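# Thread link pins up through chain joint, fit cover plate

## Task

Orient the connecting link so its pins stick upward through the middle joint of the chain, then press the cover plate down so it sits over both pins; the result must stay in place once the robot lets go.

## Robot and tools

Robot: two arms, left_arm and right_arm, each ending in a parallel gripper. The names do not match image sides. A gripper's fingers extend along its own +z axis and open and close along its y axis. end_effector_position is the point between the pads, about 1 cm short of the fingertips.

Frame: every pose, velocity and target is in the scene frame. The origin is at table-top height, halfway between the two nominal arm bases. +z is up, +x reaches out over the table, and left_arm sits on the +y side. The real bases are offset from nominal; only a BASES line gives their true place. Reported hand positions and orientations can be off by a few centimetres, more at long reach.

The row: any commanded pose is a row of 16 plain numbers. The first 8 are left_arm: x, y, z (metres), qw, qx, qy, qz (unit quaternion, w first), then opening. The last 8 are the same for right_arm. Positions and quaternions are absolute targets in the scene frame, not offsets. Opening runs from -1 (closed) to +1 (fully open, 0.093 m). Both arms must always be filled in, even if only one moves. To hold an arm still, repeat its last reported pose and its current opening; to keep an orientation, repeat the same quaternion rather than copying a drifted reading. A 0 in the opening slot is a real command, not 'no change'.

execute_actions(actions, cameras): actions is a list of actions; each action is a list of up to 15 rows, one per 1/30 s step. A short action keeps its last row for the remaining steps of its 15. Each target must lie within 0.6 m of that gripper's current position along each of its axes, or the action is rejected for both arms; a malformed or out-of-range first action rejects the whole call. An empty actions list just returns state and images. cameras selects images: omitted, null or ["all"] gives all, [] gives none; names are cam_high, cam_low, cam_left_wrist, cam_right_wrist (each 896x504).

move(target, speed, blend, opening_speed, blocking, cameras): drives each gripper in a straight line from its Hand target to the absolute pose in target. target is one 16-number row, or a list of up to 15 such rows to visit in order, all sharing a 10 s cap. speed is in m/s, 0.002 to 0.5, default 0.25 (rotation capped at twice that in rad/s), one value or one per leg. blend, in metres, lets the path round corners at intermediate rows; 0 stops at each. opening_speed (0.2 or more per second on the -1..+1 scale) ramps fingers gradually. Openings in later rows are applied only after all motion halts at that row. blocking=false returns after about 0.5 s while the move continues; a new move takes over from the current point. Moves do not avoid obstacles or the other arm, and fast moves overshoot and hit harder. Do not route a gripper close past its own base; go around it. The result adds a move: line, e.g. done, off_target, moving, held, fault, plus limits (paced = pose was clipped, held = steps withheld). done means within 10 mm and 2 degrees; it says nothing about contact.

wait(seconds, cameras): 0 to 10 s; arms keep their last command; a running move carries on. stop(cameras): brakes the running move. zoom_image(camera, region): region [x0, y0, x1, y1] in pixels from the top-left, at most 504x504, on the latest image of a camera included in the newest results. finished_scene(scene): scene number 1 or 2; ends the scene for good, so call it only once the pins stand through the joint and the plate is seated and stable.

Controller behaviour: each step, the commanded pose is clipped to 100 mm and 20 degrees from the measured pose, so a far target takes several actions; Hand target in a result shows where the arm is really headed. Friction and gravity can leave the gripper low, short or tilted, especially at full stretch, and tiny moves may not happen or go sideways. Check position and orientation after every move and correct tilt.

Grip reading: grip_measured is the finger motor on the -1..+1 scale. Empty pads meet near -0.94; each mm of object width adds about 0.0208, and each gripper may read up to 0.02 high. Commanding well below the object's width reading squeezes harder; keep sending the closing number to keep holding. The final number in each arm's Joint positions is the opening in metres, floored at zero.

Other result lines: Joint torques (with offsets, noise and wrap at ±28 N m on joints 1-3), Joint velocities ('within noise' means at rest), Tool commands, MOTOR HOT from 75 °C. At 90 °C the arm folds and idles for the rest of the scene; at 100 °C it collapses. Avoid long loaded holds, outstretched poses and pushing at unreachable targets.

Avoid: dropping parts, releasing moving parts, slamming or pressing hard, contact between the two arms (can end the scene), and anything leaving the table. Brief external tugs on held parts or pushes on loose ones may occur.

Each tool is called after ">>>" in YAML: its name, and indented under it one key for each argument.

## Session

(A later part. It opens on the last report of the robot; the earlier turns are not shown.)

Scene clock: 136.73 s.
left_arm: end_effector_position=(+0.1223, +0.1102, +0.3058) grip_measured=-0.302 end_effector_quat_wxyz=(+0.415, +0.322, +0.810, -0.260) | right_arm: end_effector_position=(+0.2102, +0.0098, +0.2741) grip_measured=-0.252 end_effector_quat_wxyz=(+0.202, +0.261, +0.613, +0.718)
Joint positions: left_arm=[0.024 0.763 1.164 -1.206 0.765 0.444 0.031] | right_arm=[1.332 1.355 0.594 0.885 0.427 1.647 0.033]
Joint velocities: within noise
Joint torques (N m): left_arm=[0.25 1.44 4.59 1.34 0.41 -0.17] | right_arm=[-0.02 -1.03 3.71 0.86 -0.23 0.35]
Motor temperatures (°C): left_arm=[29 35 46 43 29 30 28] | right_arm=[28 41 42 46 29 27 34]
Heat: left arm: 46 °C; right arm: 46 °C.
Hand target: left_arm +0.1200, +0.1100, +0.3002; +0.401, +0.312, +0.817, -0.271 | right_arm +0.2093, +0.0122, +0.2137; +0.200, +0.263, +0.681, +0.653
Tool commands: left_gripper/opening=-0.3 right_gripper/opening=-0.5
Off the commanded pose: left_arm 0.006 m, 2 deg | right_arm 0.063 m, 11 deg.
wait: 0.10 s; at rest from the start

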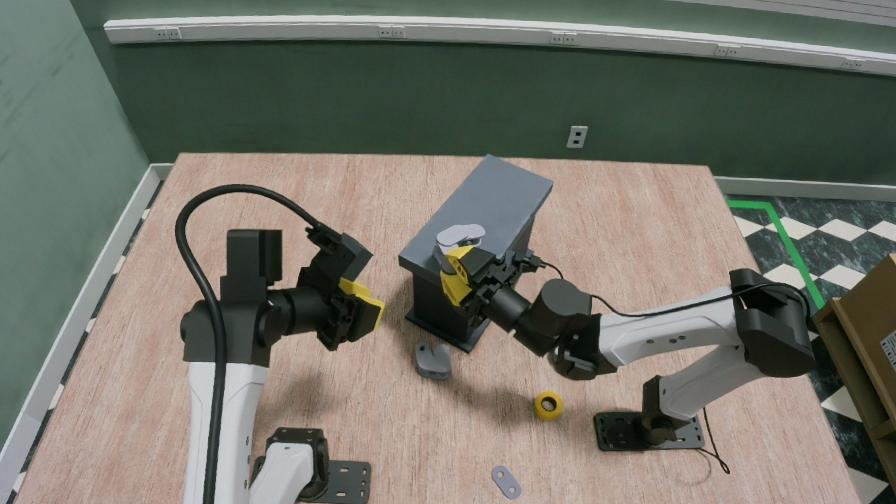

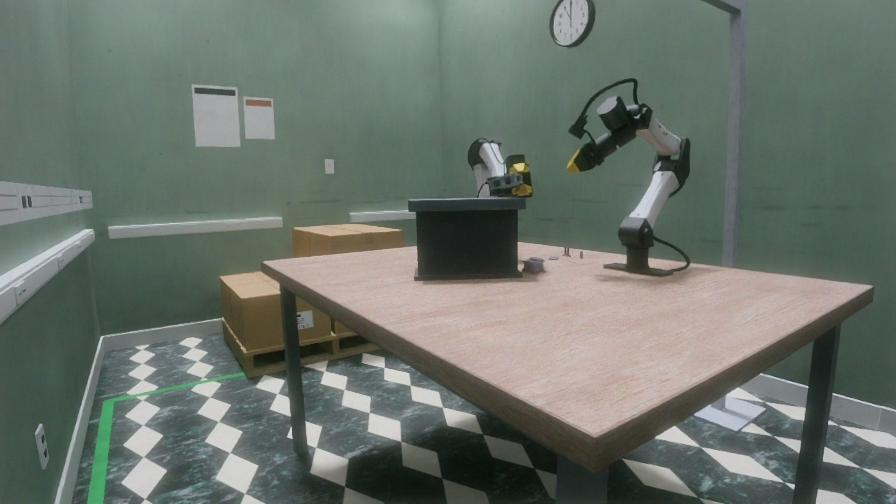

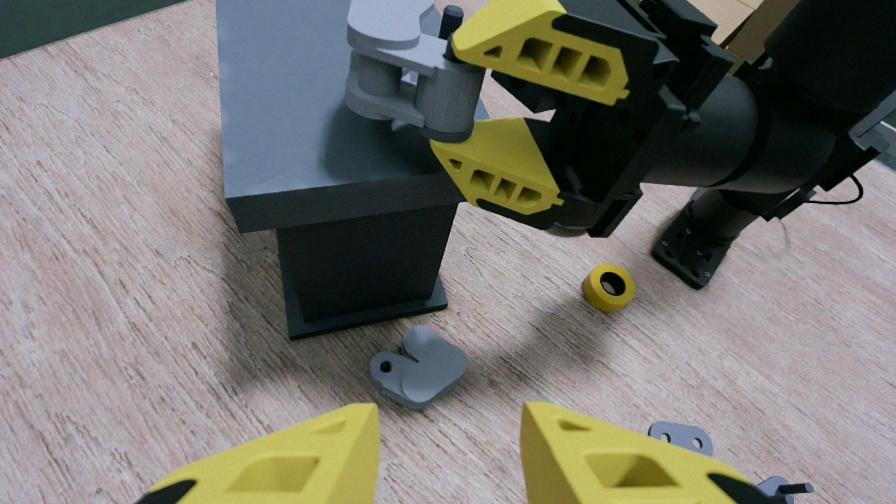

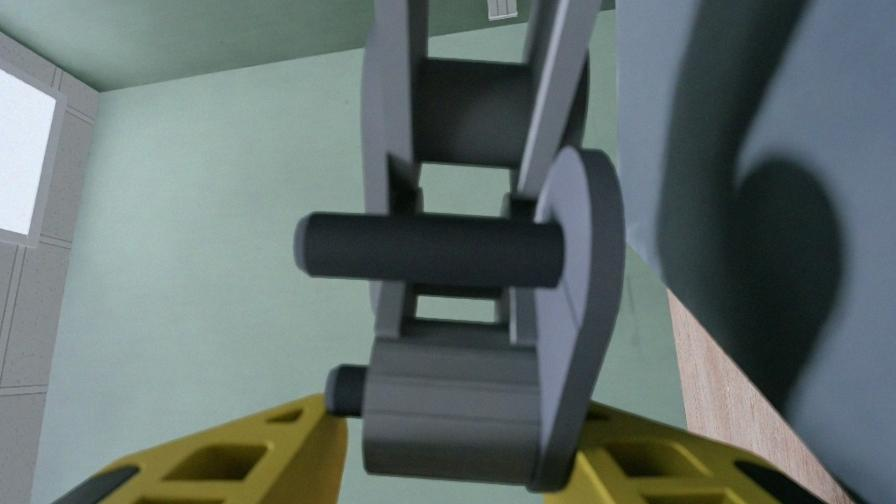

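>>> move:
  target: [0.12,0.11,0.30,0.401,0.312,0.817,-0.271,-0.3,0.209,0.014,0.285,0.2066,0.2533,0.6602,0.6762,-0.5]
  speed: 0.06
  cameras: ["cam_left_wrist","cam_right_wrist"]

Scene clock: 141.77 s.
left_arm: end_effector_position=(+0.1223, +0.1102, +0.3058) grip_measured=-0.302 end_effector_quat_wxyz=(+0.415, +0.322, +0.810, -0.260) | right_arm: end_effector_position=(+0.2108, +0.0157, +0.2682) grip_measured=-0.252 end_effector_quat_wxyz=(+0.207, +0.257, +0.670, +0.665)
Joint positions: left_arm=[0.024 0.763 1.164 -1.206 0.765 0.444 0.031] | right_arm=[1.332 1.309 0.691 0.586 0.421 1.648 0.033]
Joint velocities: within noise
Joint torques (N m): left_arm=[0.24 1.47 4.62 1.34 0.4 -0.18] | right_arm=[0.13 -8.16 9.28 1.86 -0.11 0.03]
Motor temperatures (°C): left_arm=[29 34 46 43 29 30 28] | right_arm=[28 40 41 45 29 27 34]
Heat: left arm: 46 °C; right arm: 45 °C.
Hand target: left_arm +0.1200, +0.1100, +0.3002; +0.401, +0.312, +0.817, -0.271 | right_arm +0.2089, +0.0138, +0.2849; +0.207, +0.253, +0.660, +0.677
Off the commanded pose: left_arm 0.006 m, 2 deg | right_arm 0.017 m, 2 deg.
move: off_target (right_arm)
Images, in order (width x height): cam_left_wrist 896x504, cam_right_wrist 896x504.

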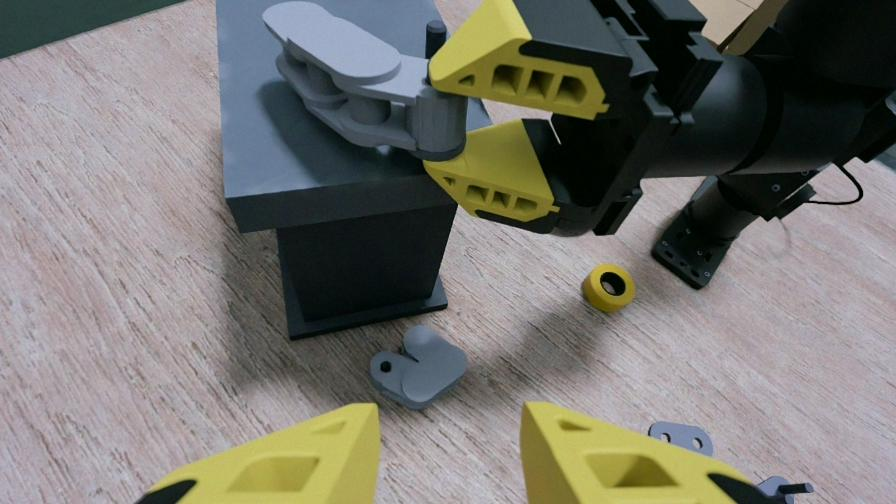

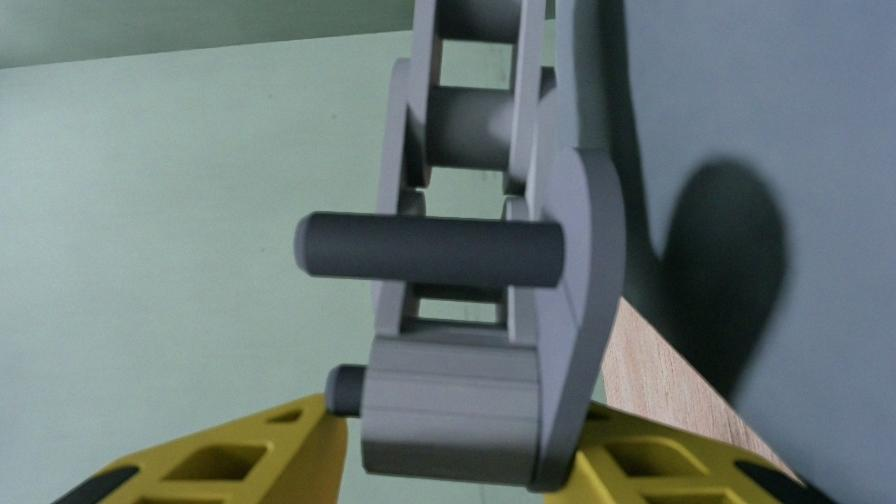

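>>> move:
  target:
    - [0.12,0.11,0.30,0.401,0.312,0.817,-0.271,-0.3,0.205,0.018,0.312,0.2066,0.2533,0.6602,0.6762,-0.5]
    - [0.12,0.11,0.30,0.401,0.312,0.817,-0.271,-0.3,0.205,0.025,0.312,0.2931,0.3373,0.6214,0.6434,-0.5]
  speed: 0.08
  blend: 0.01

Scene clock: 144.70 s.
left_arm: end_effector_position=(+0.1223, +0.1102, +0.3058) grip_measured=-0.302 end_effector_quat_wxyz=(+0.415, +0.322, +0.810, -0.260) | right_arm: end_effector_position=(+0.2041, +0.0163, +0.2688) grip_measured=-0.252 end_effector_quat_wxyz=(+0.305, +0.319, +0.673, +0.593)
Joint positions: left_arm=[0.024 0.763 1.164 -1.206 0.765 0.444 0.031] | right_arm=[1.48 1.382 0.845 0.377 0.811 1.655 0.033]
Joint velocities: within noise
Joint torques (N m): left_arm=[0.25 1.46 4.59 1.34 0.41 -0.18] | right_arm=[0.55 -6.23 12.18 2.67 0.2 0.05]
Motor temperatures (°C): left_arm=[29 34 46 43 29 30 28] | right_arm=[28 41 42 46 29 27 34]
Heat: left arm: 46 °C; right arm: 46 °C.
Hand target: left_arm +0.1200, +0.1100, +0.3002; +0.401, +0.312, +0.817, -0.271 | right_arm +0.2039, +0.0208, +0.3108; +0.291, +0.339, +0.623, +0.642
Off the commanded pose: left_arm 0.006 m, 2 deg | right_arm 0.044 m, 9 deg.
move: off_target (right_arm)

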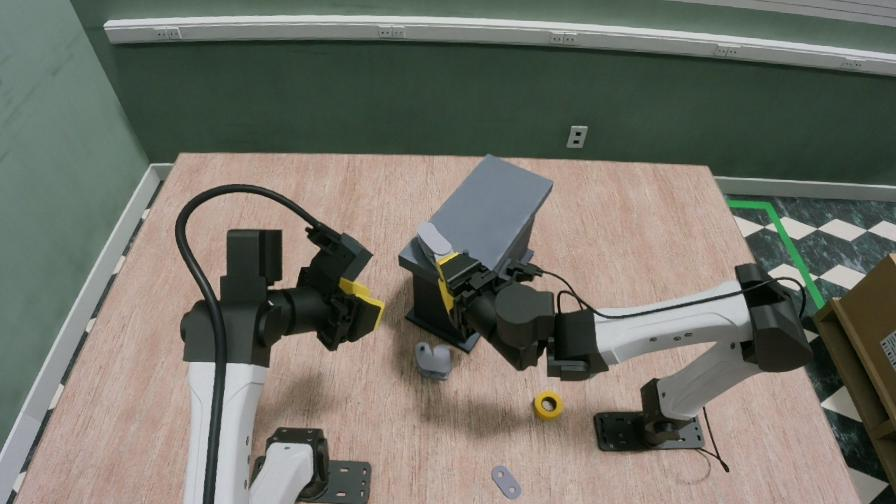

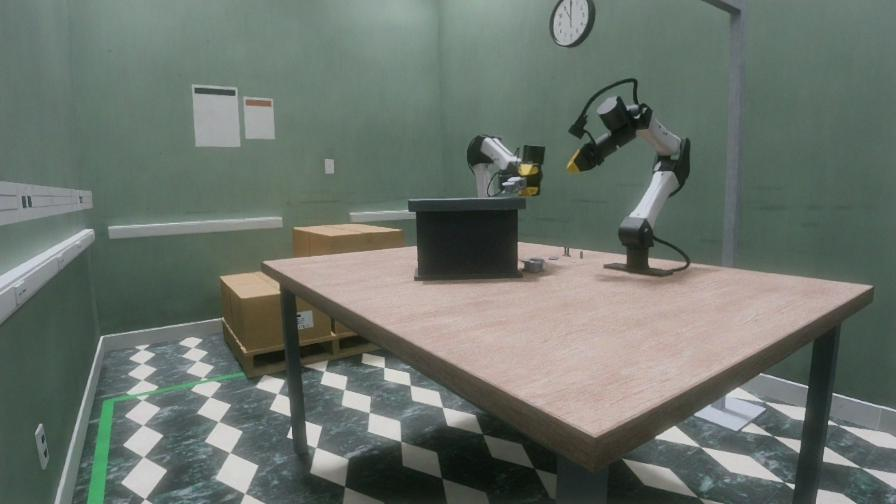

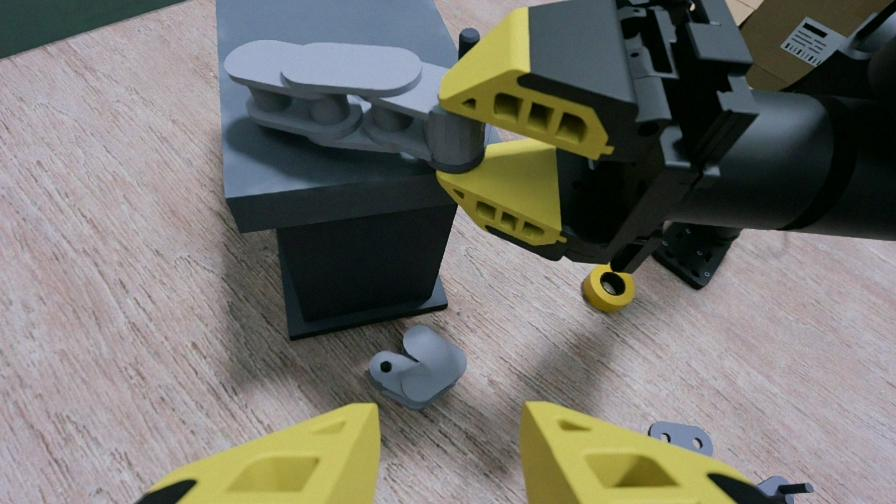

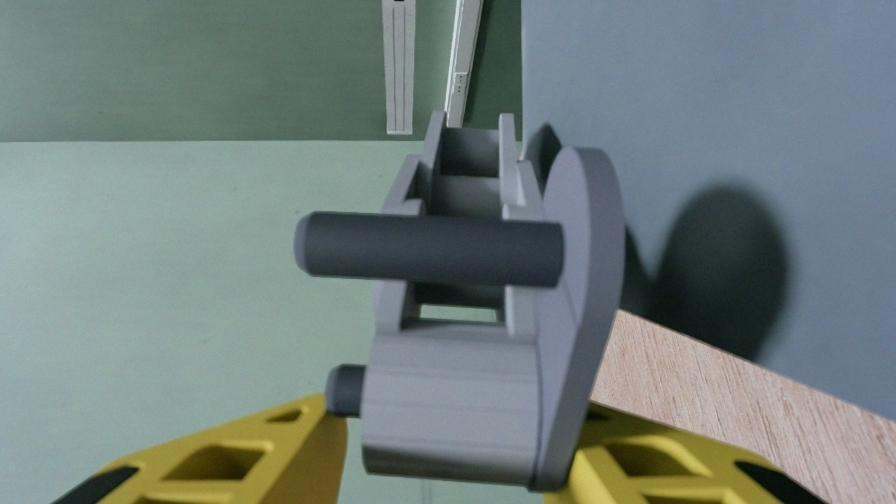

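>>> move:
  target: [0.12,0.11,0.30,0.401,0.312,0.817,-0.271,-0.3,0.208,0.035,0.312,0.3843,0.4046,0.5569,0.6151,-0.5]
  speed: 0.1

Scene clock: 147.57 s.
left_arm: end_effector_position=(+0.1223, +0.1102, +0.3058) grip_measured=-0.302 end_effector_quat_wxyz=(+0.415, +0.322, +0.810, -0.260) | right_arm: end_effector_position=(+0.2099, +0.0293, +0.2846) grip_measured=-0.252 end_effector_quat_wxyz=(+0.399, +0.389, +0.590, +0.584)
Joint positions: left_arm=[0.024 0.763 1.164 -1.206 0.765 0.444 0.031] | right_arm=[1.546 1.594 0.975 0.621 1.15 1.553 0.033]
Joint velocities: left_arm=[within noise] | right_arm=[-0.012 -0.012 -0.002 -0.022 -0.051 -0.154 -0.001]
Joint torques (N m): left_arm=[0.25 1.46 4.62 1.34 0.41 -0.17] | right_arm=[0.53 -7.72 11.18 2.19 -0.01 -0.06]
Motor temperatures (°C): left_arm=[29 34 46 43 29 30 28] | right_arm=[28 41 43 46 29 27 34]
Heat: left arm: 46 °C; right arm: 46 °C.
Hand target: left_arm +0.1200, +0.1100, +0.3002; +0.401, +0.312, +0.817, -0.271 | right_arm +0.2076, +0.0330, +0.3113; +0.383, +0.406, +0.558, +0.614
Off the commanded pose: left_arm 0.006 m, 2 deg | right_arm 0.028 m, 6 deg.
move: off_target (right_arm)

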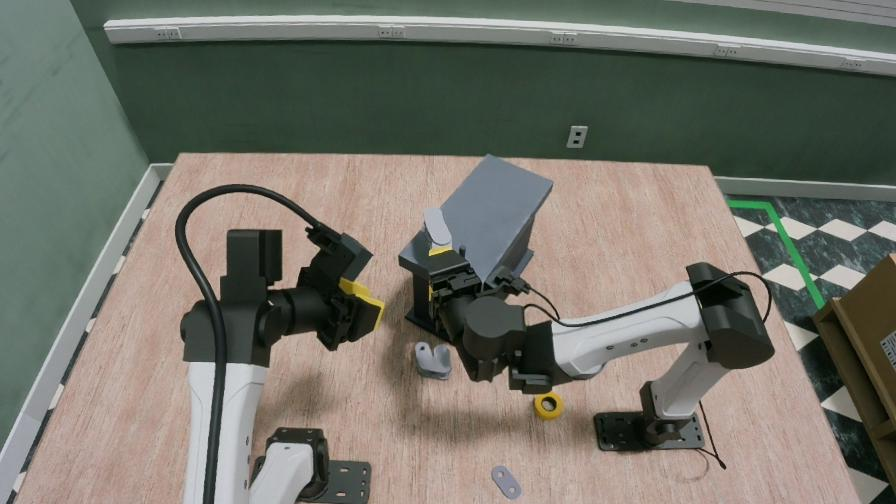

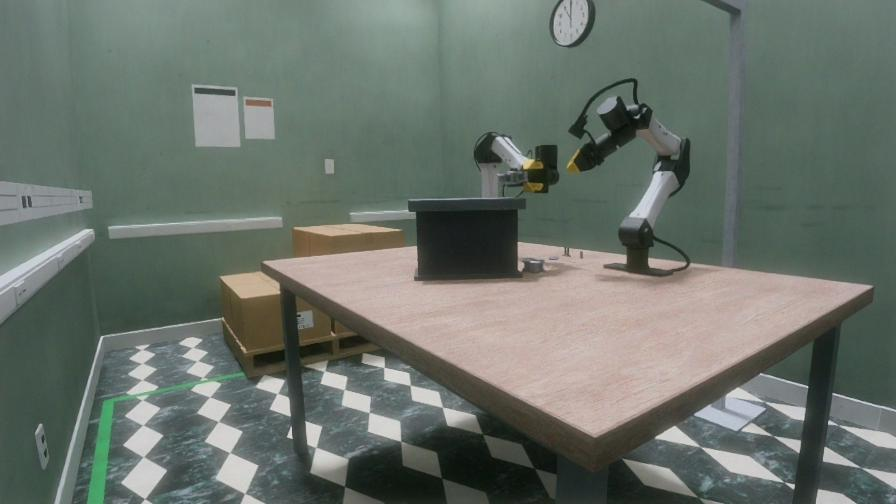

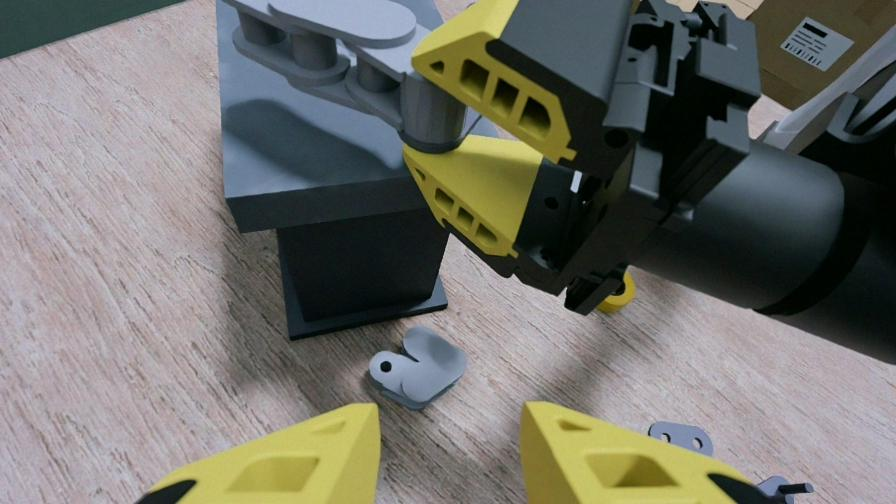

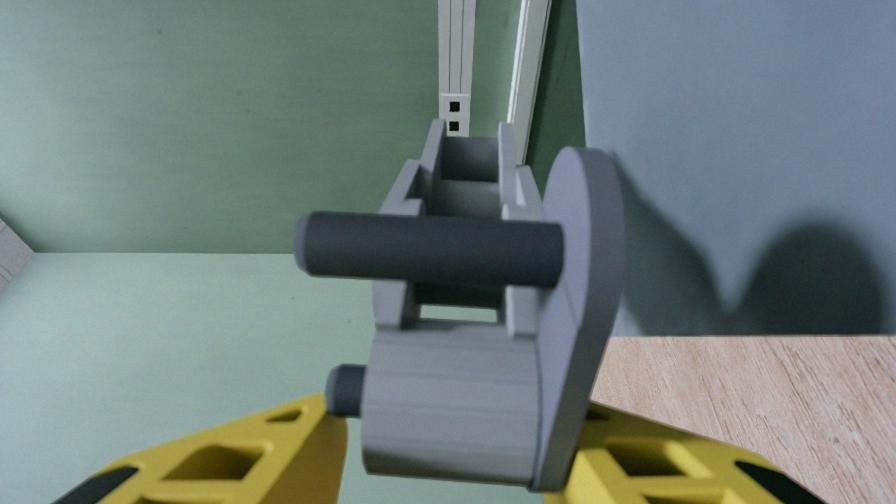

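>>> move:
  target: [0.12,0.11,0.30,0.401,0.312,0.817,-0.271,-0.3,0.205,0.037,0.292,0.3843,0.4046,0.5569,0.6151,-0.5]
  speed: 0.05
  cameras: ["cam_right_wrist"]

>>> move:
  target: [0.12,0.11,0.30,0.401,0.312,0.817,-0.271,-0.3,0.205,0.037,0.275,0.3843,0.4046,0.5569,0.6151,-0.5]
  speed: 0.05
  cameras: ["cam_left_wrist","cam_right_wrist"]

Scene clock: 151.07 s.
left_arm: end_effector_position=(+0.1223, +0.1102, +0.3058) grip_measured=-0.302 end_effector_quat_wxyz=(+0.415, +0.322, +0.810, -0.260) | right_arm: end_effector_position=(+0.2079, +0.0349, +0.2824) grip_measured=-0.252 end_effector_quat_wxyz=(+0.391, +0.401, +0.572, +0.599)
Joint positions: left_arm=[0.024 0.763 1.164 -1.206 0.765 0.444 0.031] | right_arm=[1.554 1.635 0.975 0.718 1.163 1.55 0.033]
Joint velocities: within noise
Joint torques (N m): left_arm=[0.27 1.46 4.62 1.34 0.41 -0.17] | right_arm=[0.57 -7.86 7.6 2.06 -0.13 -0.1]
Motor temperatures (°C): left_arm=[29 34 45 43 29 30 28] | right_arm=[28 41 43 46 29 27 34]
Heat: left arm: 45 °C; right arm: 46 °C.
Hand target: left_arm +0.1200, +0.1100, +0.3002; +0.401, +0.312, +0.817, -0.271 | right_arm +0.2050, +0.0365, +0.2918; +0.383, +0.406, +0.558, +0.614
Off the commanded pose: left_arm 0.006 m, 2 deg | right_arm 0.010 m, 3 deg.
move: off_target (right_arm)
Images, in order (width x height): cam_right_wrist 896x504.

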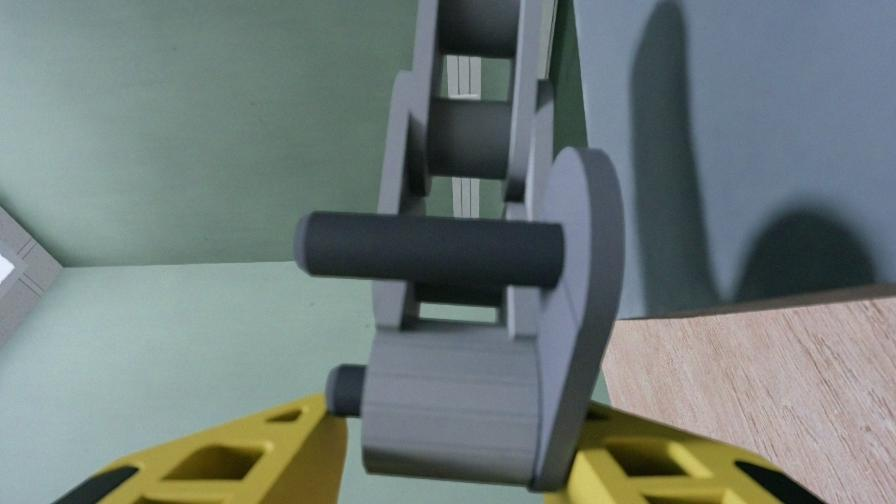

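Scene clock: 152.30 s.
left_arm: end_effector_position=(+0.1223, +0.1102, +0.3058) grip_measured=-0.302 end_effector_quat_wxyz=(+0.415, +0.322, +0.810, -0.260) | right_arm: end_effector_position=(+0.2080, +0.0356, +0.2673) grip_measured=-0.252 end_effector_quat_wxyz=(+0.390, +0.403, +0.570, +0.601)
Joint positions: left_arm=[0.024 0.763 1.164 -1.206 0.765 0.444 0.031] | right_arm=[1.554 1.667 0.938 0.794 1.164 1.55 0.033]
Joint velocities: within noise
Joint torques (N m): left_arm=[0.28 1.46 4.6 1.35 0.41 -0.18] | right_arm=[0.55 -8.03 7.01 2.07 -0.12 -0.13]
Motor temperatures (°C): left_arm=[29 34 45 43 29 30 28] | right_arm=[28 41 43 46 29 27 34]
Heat: left arm: 45 °C; right arm: 46 °C.
Hand target: left_arm +0.1200, +0.1100, +0.3002; +0.401, +0.312, +0.817, -0.271 | right_arm +0.2050, +0.0367, +0.2749; +0.384, +0.406, +0.558, +0.614
Off the commanded pose: left_arm 0.006 m, 2 deg | right_arm 0.008 m, 2 deg.
move: done
Images, in order (width x height): cam_left_wrist 896x504, cam_right_wrist 896x504.

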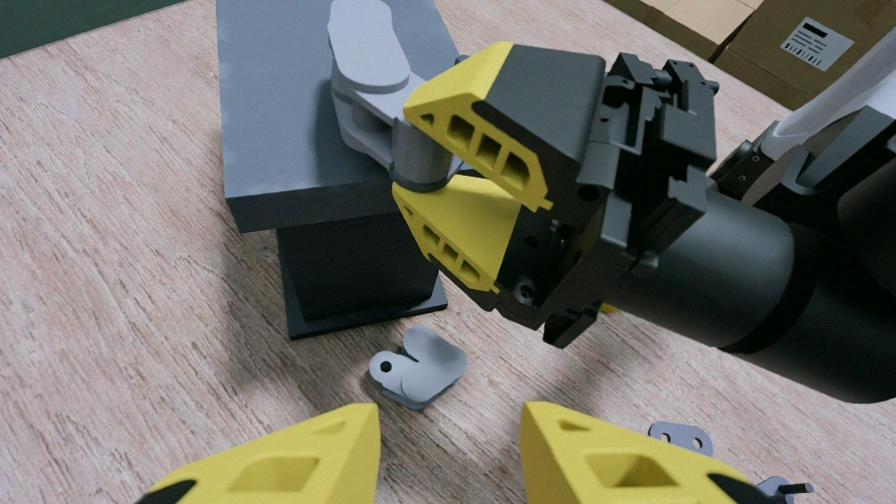

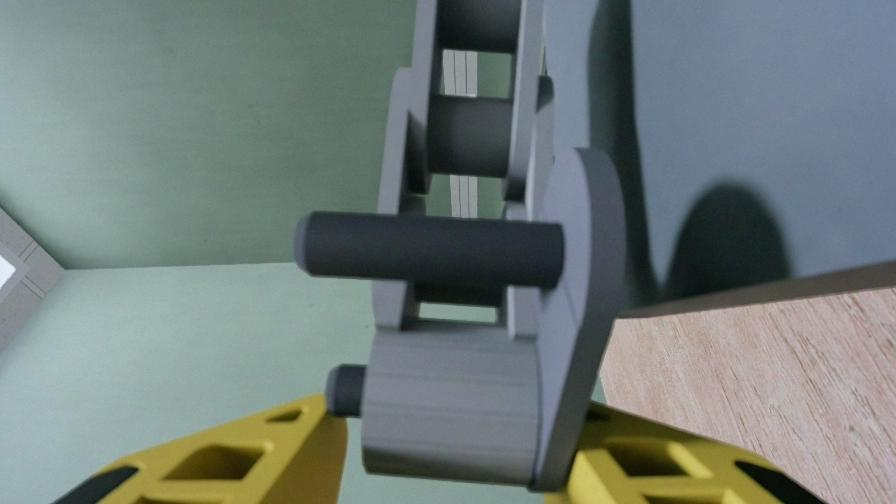

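>>> move:
  target: [0.12,0.11,0.30,0.401,0.312,0.817,-0.271,-0.3,0.206,0.035,0.259,0.3843,0.4046,0.5569,0.6151,-0.5]
  speed: 0.05
  cameras: ["cam_left_wrist","cam_right_wrist"]

Scene clock: 154.00 s.
left_arm: end_effector_position=(+0.1223, +0.1102, +0.3058) grip_measured=-0.302 end_effector_quat_wxyz=(+0.415, +0.322, +0.810, -0.260) | right_arm: end_effector_position=(+0.2080, +0.0335, +0.2515) grip_measured=-0.252 end_effector_quat_wxyz=(+0.390, +0.403, +0.570, +0.601)
Joint positions: left_arm=[0.024 0.763 1.164 -1.206 0.765 0.444 0.031] | right_arm=[1.554 1.692 0.895 0.864 1.165 1.55 0.033]
Joint velocities: within noise
Joint torques (N m): left_arm=[0.28 1.48 4.59 1.34 0.41 -0.18] | right_arm=[0.31 -8.06 6.8 2.14 -0.15 -0.12]
Motor temperatures (°C): left_arm=[29 34 45 43 29 30 28] | right_arm=[28 41 42 46 29 27 34]
Heat: left arm: 45 °C; right arm: 46 °C.
Hand target: left_arm +0.1200, +0.1100, +0.3002; +0.401, +0.312, +0.817, -0.271 | right_arm +0.2060, +0.0347, +0.2590; +0.384, +0.405, +0.558, +0.614
Off the commanded pose: left_arm 0.006 m, 2 deg | right_arm 0.008 m, 2 deg.
move: done
Images, in order (width x height): cam_left_wrist 896x504, cam_right_wrist 896x504.

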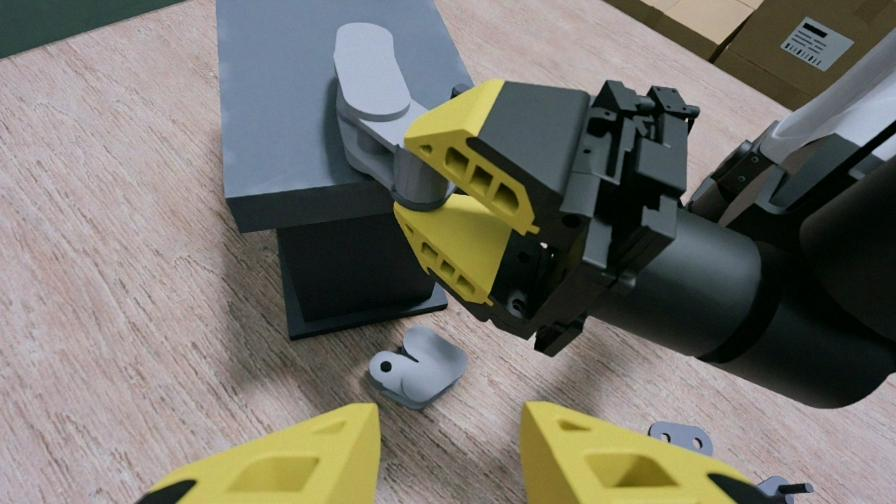

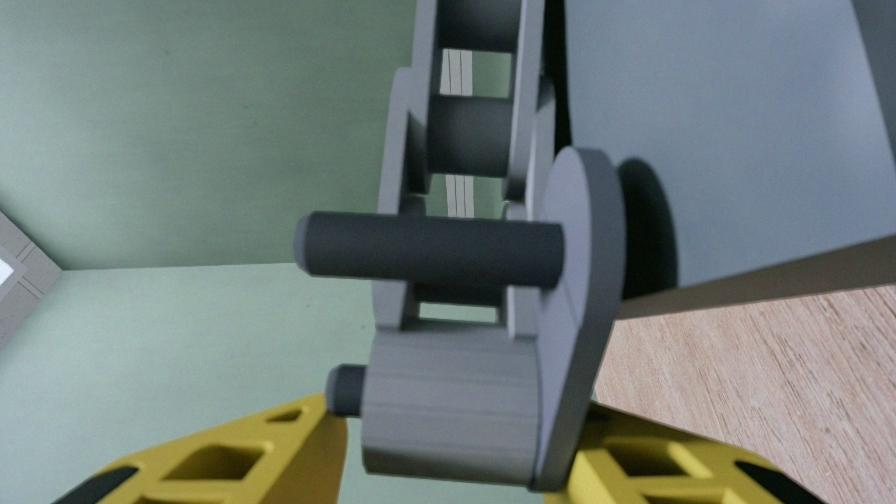

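>>> move:
  target: [0.12,0.11,0.30,0.401,0.312,0.817,-0.271,-0.3,0.206,0.034,0.250,0.3843,0.4046,0.5569,0.6151,-0.5]
  speed: 0.04
  cameras: ["cam_right_wrist"]

>>> move:
  target: [0.12,0.11,0.30,0.401,0.312,0.817,-0.271,-0.3,0.206,0.034,0.243,0.3843,0.4046,0.5569,0.6151,-0.5]
  speed: 0.04
  cameras: ["cam_left_wrist","cam_right_wrist"]

Scene clock: 155.53 s.
left_arm: end_effector_position=(+0.1223, +0.1102, +0.3058) grip_measured=-0.302 end_effector_quat_wxyz=(+0.415, +0.322, +0.810, -0.260) | right_arm: end_effector_position=(+0.2080, +0.0327, +0.2488) grip_measured=-0.252 end_effector_quat_wxyz=(+0.387, +0.405, +0.563, +0.607)
Joint positions: left_arm=[0.024 0.763 1.164 -1.206 0.765 0.444 0.031] | right_arm=[1.554 1.706 0.879 0.922 1.165 1.54 0.033]
Joint velocities: within noise
Joint torques (N m): left_arm=[0.27 1.44 4.62 1.34 0.4 -0.17] | right_arm=[0.32 -7.57 6.17 1.87 -0.17 -0.03]
Motor temperatures (°C): left_arm=[29 34 45 43 29 30 28] | right_arm=[28 41 42 46 29 27 34]
Heat: left arm: 45 °C; right arm: 46 °C.
Hand target: left_arm +0.1200, +0.1100, +0.3002; +0.401, +0.312, +0.817, -0.271 | right_arm +0.2060, +0.0339, +0.2501; +0.384, +0.405, +0.558, +0.615
Off the commanded pose: left_arm 0.006 m, 2 deg | right_arm 0.003 m, 1 deg.
move: done
Images, in order (width x height): cam_right_wrist 896x504.

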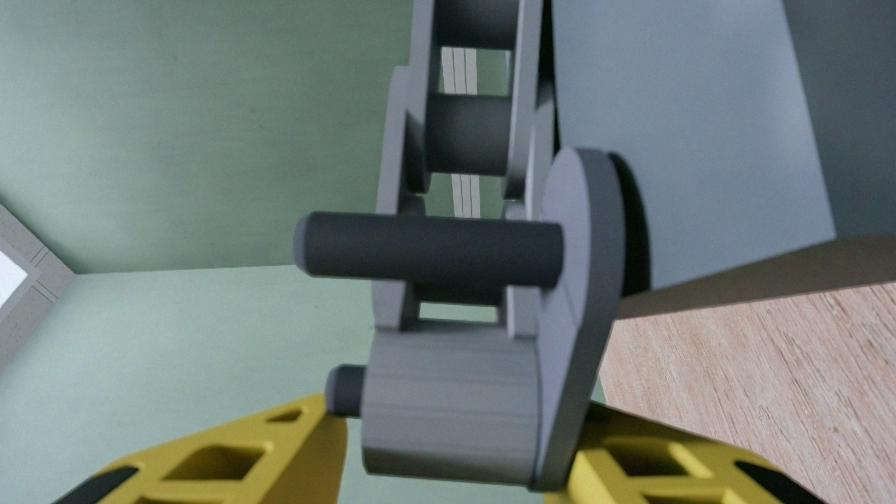

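Scene clock: 156.50 s.
left_arm: end_effector_position=(+0.1223, +0.1102, +0.3058) grip_measured=-0.302 end_effector_quat_wxyz=(+0.415, +0.322, +0.810, -0.260) | right_arm: end_effector_position=(+0.2079, +0.0325, +0.2468) grip_measured=-0.252 end_effector_quat_wxyz=(+0.385, +0.407, +0.557, +0.613)
Joint positions: left_arm=[0.024 0.763 1.164 -1.206 0.765 0.444 0.031] | right_arm=[1.554 1.719 0.869 0.97 1.165 1.531 0.033]
Joint velocities: within noise
Joint torques (N m): left_arm=[0.27 1.44 4.62 1.35 0.4 -0.18] | right_arm=[0.29 -7.2 5.75 1.8 -0.19 0.01]
Motor temperatures (°C): left_arm=[29 34 45 43 29 30 28] | right_arm=[28 41 42 46 29 27 34]
Heat: left arm: 45 °C; right arm: 46 °C.
Hand target: left_arm +0.1200, +0.1100, +0.3002; +0.401, +0.312, +0.817, -0.271 | right_arm +0.2060, +0.0339, +0.2430; +0.384, +0.405, +0.557, +0.615
Off the commanded pose: left_arm 0.006 m, 2 deg | right_arm 0.005 m, 0 deg.
move: done
Images, in order (width x height): cam_left_wrist 896x504, cam_right_wrist 896x504.

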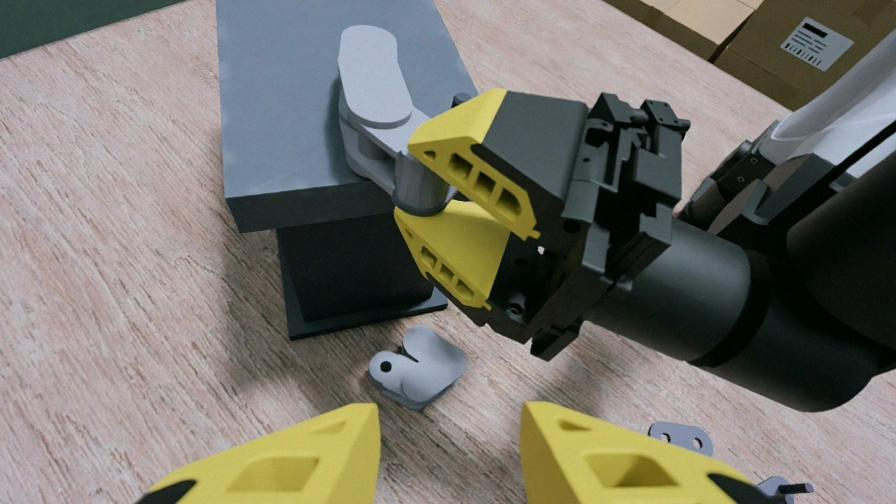

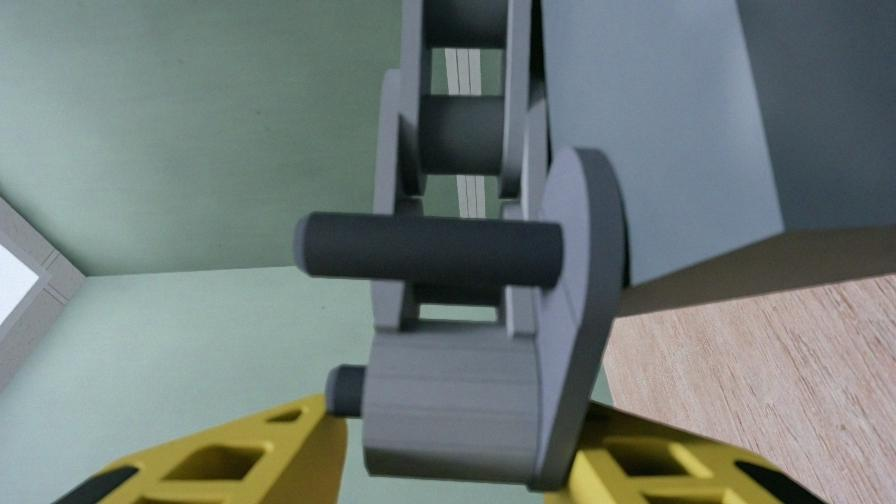

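>>> move:
  target: [0.12,0.11,0.30,0.401,0.312,0.817,-0.271,-0.3,0.206,0.034,0.241,0.3746,0.4156,0.5721,0.5996,-0.5]
  speed: 0.04
  cameras: ["cam_left_wrist","cam_right_wrist"]

>>> zoom_image:
  camera: "cam_right_wrist"
  region: [300, 0, 800, 504]

Scene clock: 158.03 s.
left_arm: end_effector_position=(+0.1223, +0.1102, +0.3058) grip_measured=-0.302 end_effector_quat_wxyz=(+0.415, +0.322, +0.810, -0.260) | right_arm: end_effector_position=(+0.2080, +0.0332, +0.2445) grip_measured=-0.252 end_effector_quat_wxyz=(+0.382, +0.410, +0.567, +0.603)
Joint positions: left_arm=[0.024 0.763 1.164 -1.206 0.765 0.444 0.031] | right_arm=[1.554 1.702 0.882 0.872 1.165 1.583 0.033]
Joint velocities: within noise
Joint torques (N m): left_arm=[0.27 1.46 4.66 1.34 0.41 -0.17] | right_arm=[0.35 -9.07 6.94 1.05 -0.11 0.59]
Motor temperatures (°C): left_arm=[29 34 45 43 29 30 28] | right_arm=[28 41 42 46 29 27 34]
Heat: left arm: 45 °C; right arm: 46 °C.
Hand target: left_arm +0.1200, +0.1100, +0.3002; +0.401, +0.312, +0.817, -0.271 | right_arm +0.2060, +0.0338, +0.2410; +0.376, +0.415, +0.571, +0.601
Off the commanded pose: left_arm 0.006 m, 2 deg | right_arm 0.004 m, 1 deg.
move: done
Images, in order (width x height): cam_left_wrist 896x504, cam_right_wrist 896x504.

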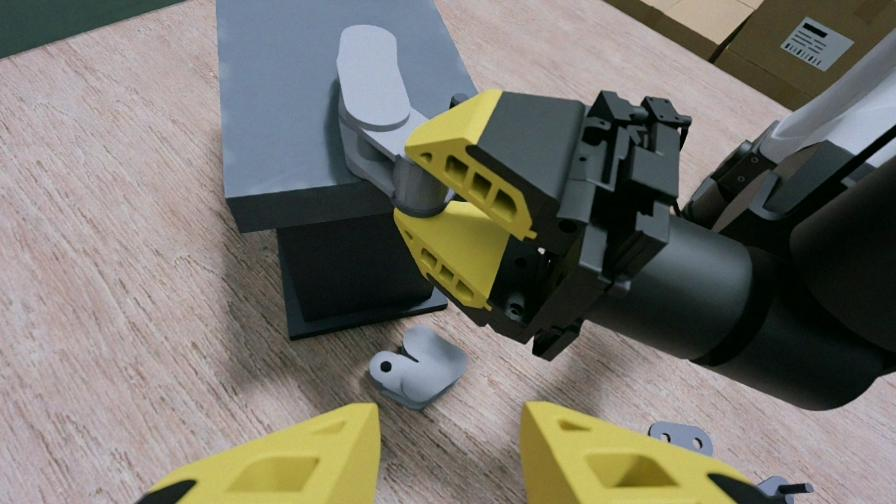

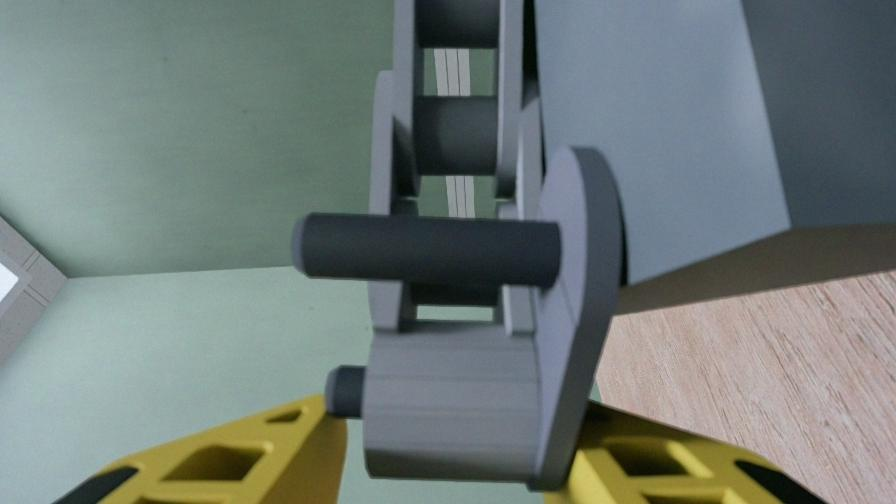

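Scaled by 1.000.

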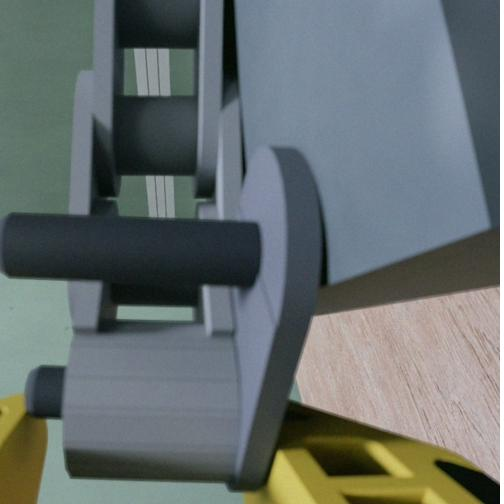

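>>> move:
  target: [0.12,0.11,0.30,0.401,0.312,0.817,-0.271,-0.3,0.206,0.034,0.236,0.3746,0.4156,0.5721,0.5996,-0.5]
  speed: 0.04
  cameras: ["cam_left_wrist","cam_right_wrist"]

>>> zoom_image:
  camera: "cam_left_wrist"
  region: [300, 0, 600, 240]

Scene clock: 159.43 s.
left_arm: end_effector_position=(+0.1223, +0.1102, +0.3058) grip_measured=-0.302 end_effector_quat_wxyz=(+0.415, +0.322, +0.810, -0.260) | right_arm: end_effector_position=(+0.2080, +0.0331, +0.2444) grip_measured=-0.252 end_effector_quat_wxyz=(+0.382, +0.410, +0.567, +0.604)
Joint positions: left_arm=[0.024 0.763 1.164 -1.206 0.765 0.444 0.031] | right_arm=[1.554 1.702 0.882 0.872 1.165 1.585 0.033]
Joint velocities: within noise
Joint torques (N m): left_arm=[0.27 1.47 4.62 1.34 0.41 -0.18] | right_arm=[0.39 -8.03 6.12 1.21 -0.11 0.53]
Motor temperatures (°C): left_arm=[29 34 45 43 29 30 28] | right_arm=[28 41 42 46 29 27 34]
Heat: left arm: 45 °C; right arm: 46 °C.
Hand target: left_arm +0.1200, +0.1100, +0.3002; +0.401, +0.312, +0.817, -0.271 | right_arm +0.2060, +0.0338, +0.2360; +0.376, +0.415, +0.571, +0.600
Off the commanded pose: left_arm 0.006 m, 2 deg | right_arm 0.009 m, 1 deg.
move: done
Images, in order (width x height): cam_left_wrist 896x504, cam_right_wrist 896x504.

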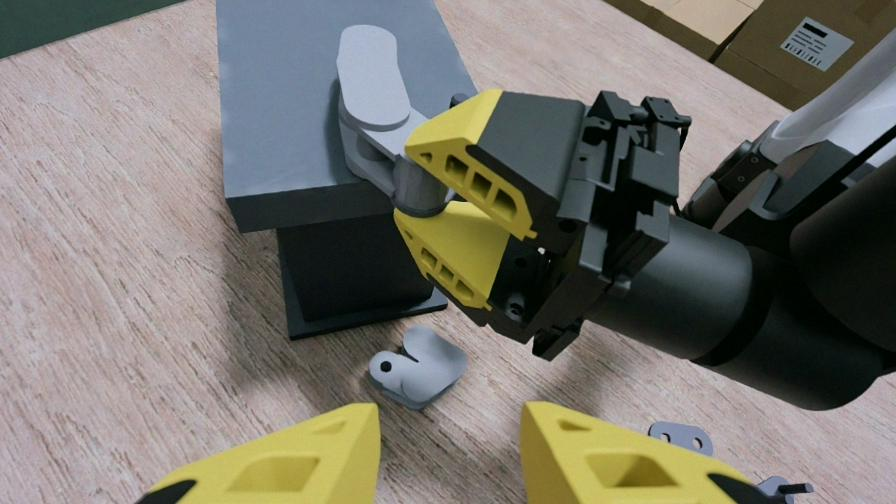

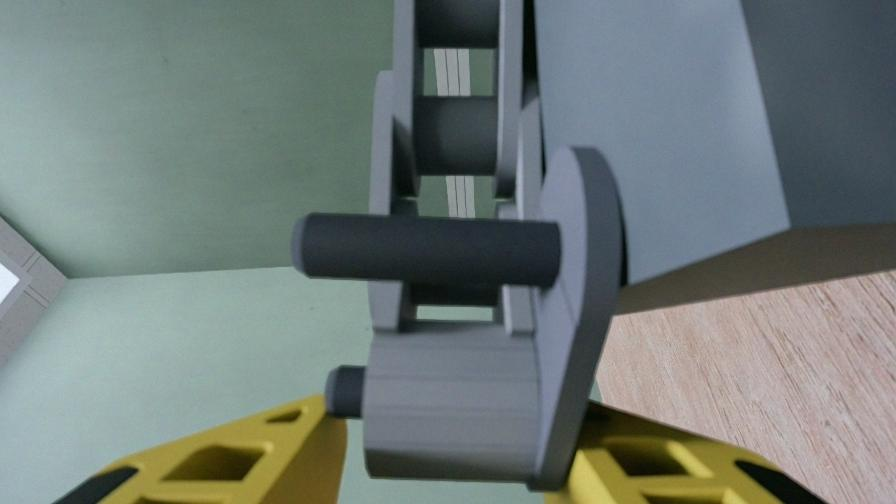

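Scaled by 1.680 from the camera's 896x504 image, which has a finer 1280x720 frame.

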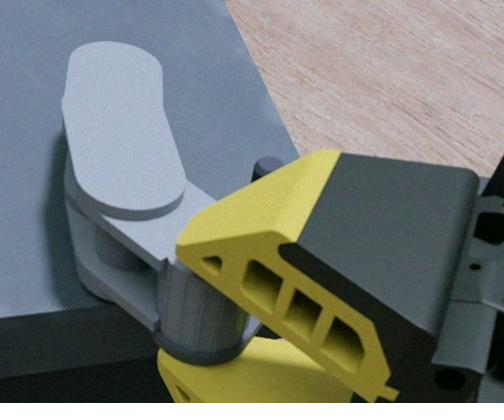

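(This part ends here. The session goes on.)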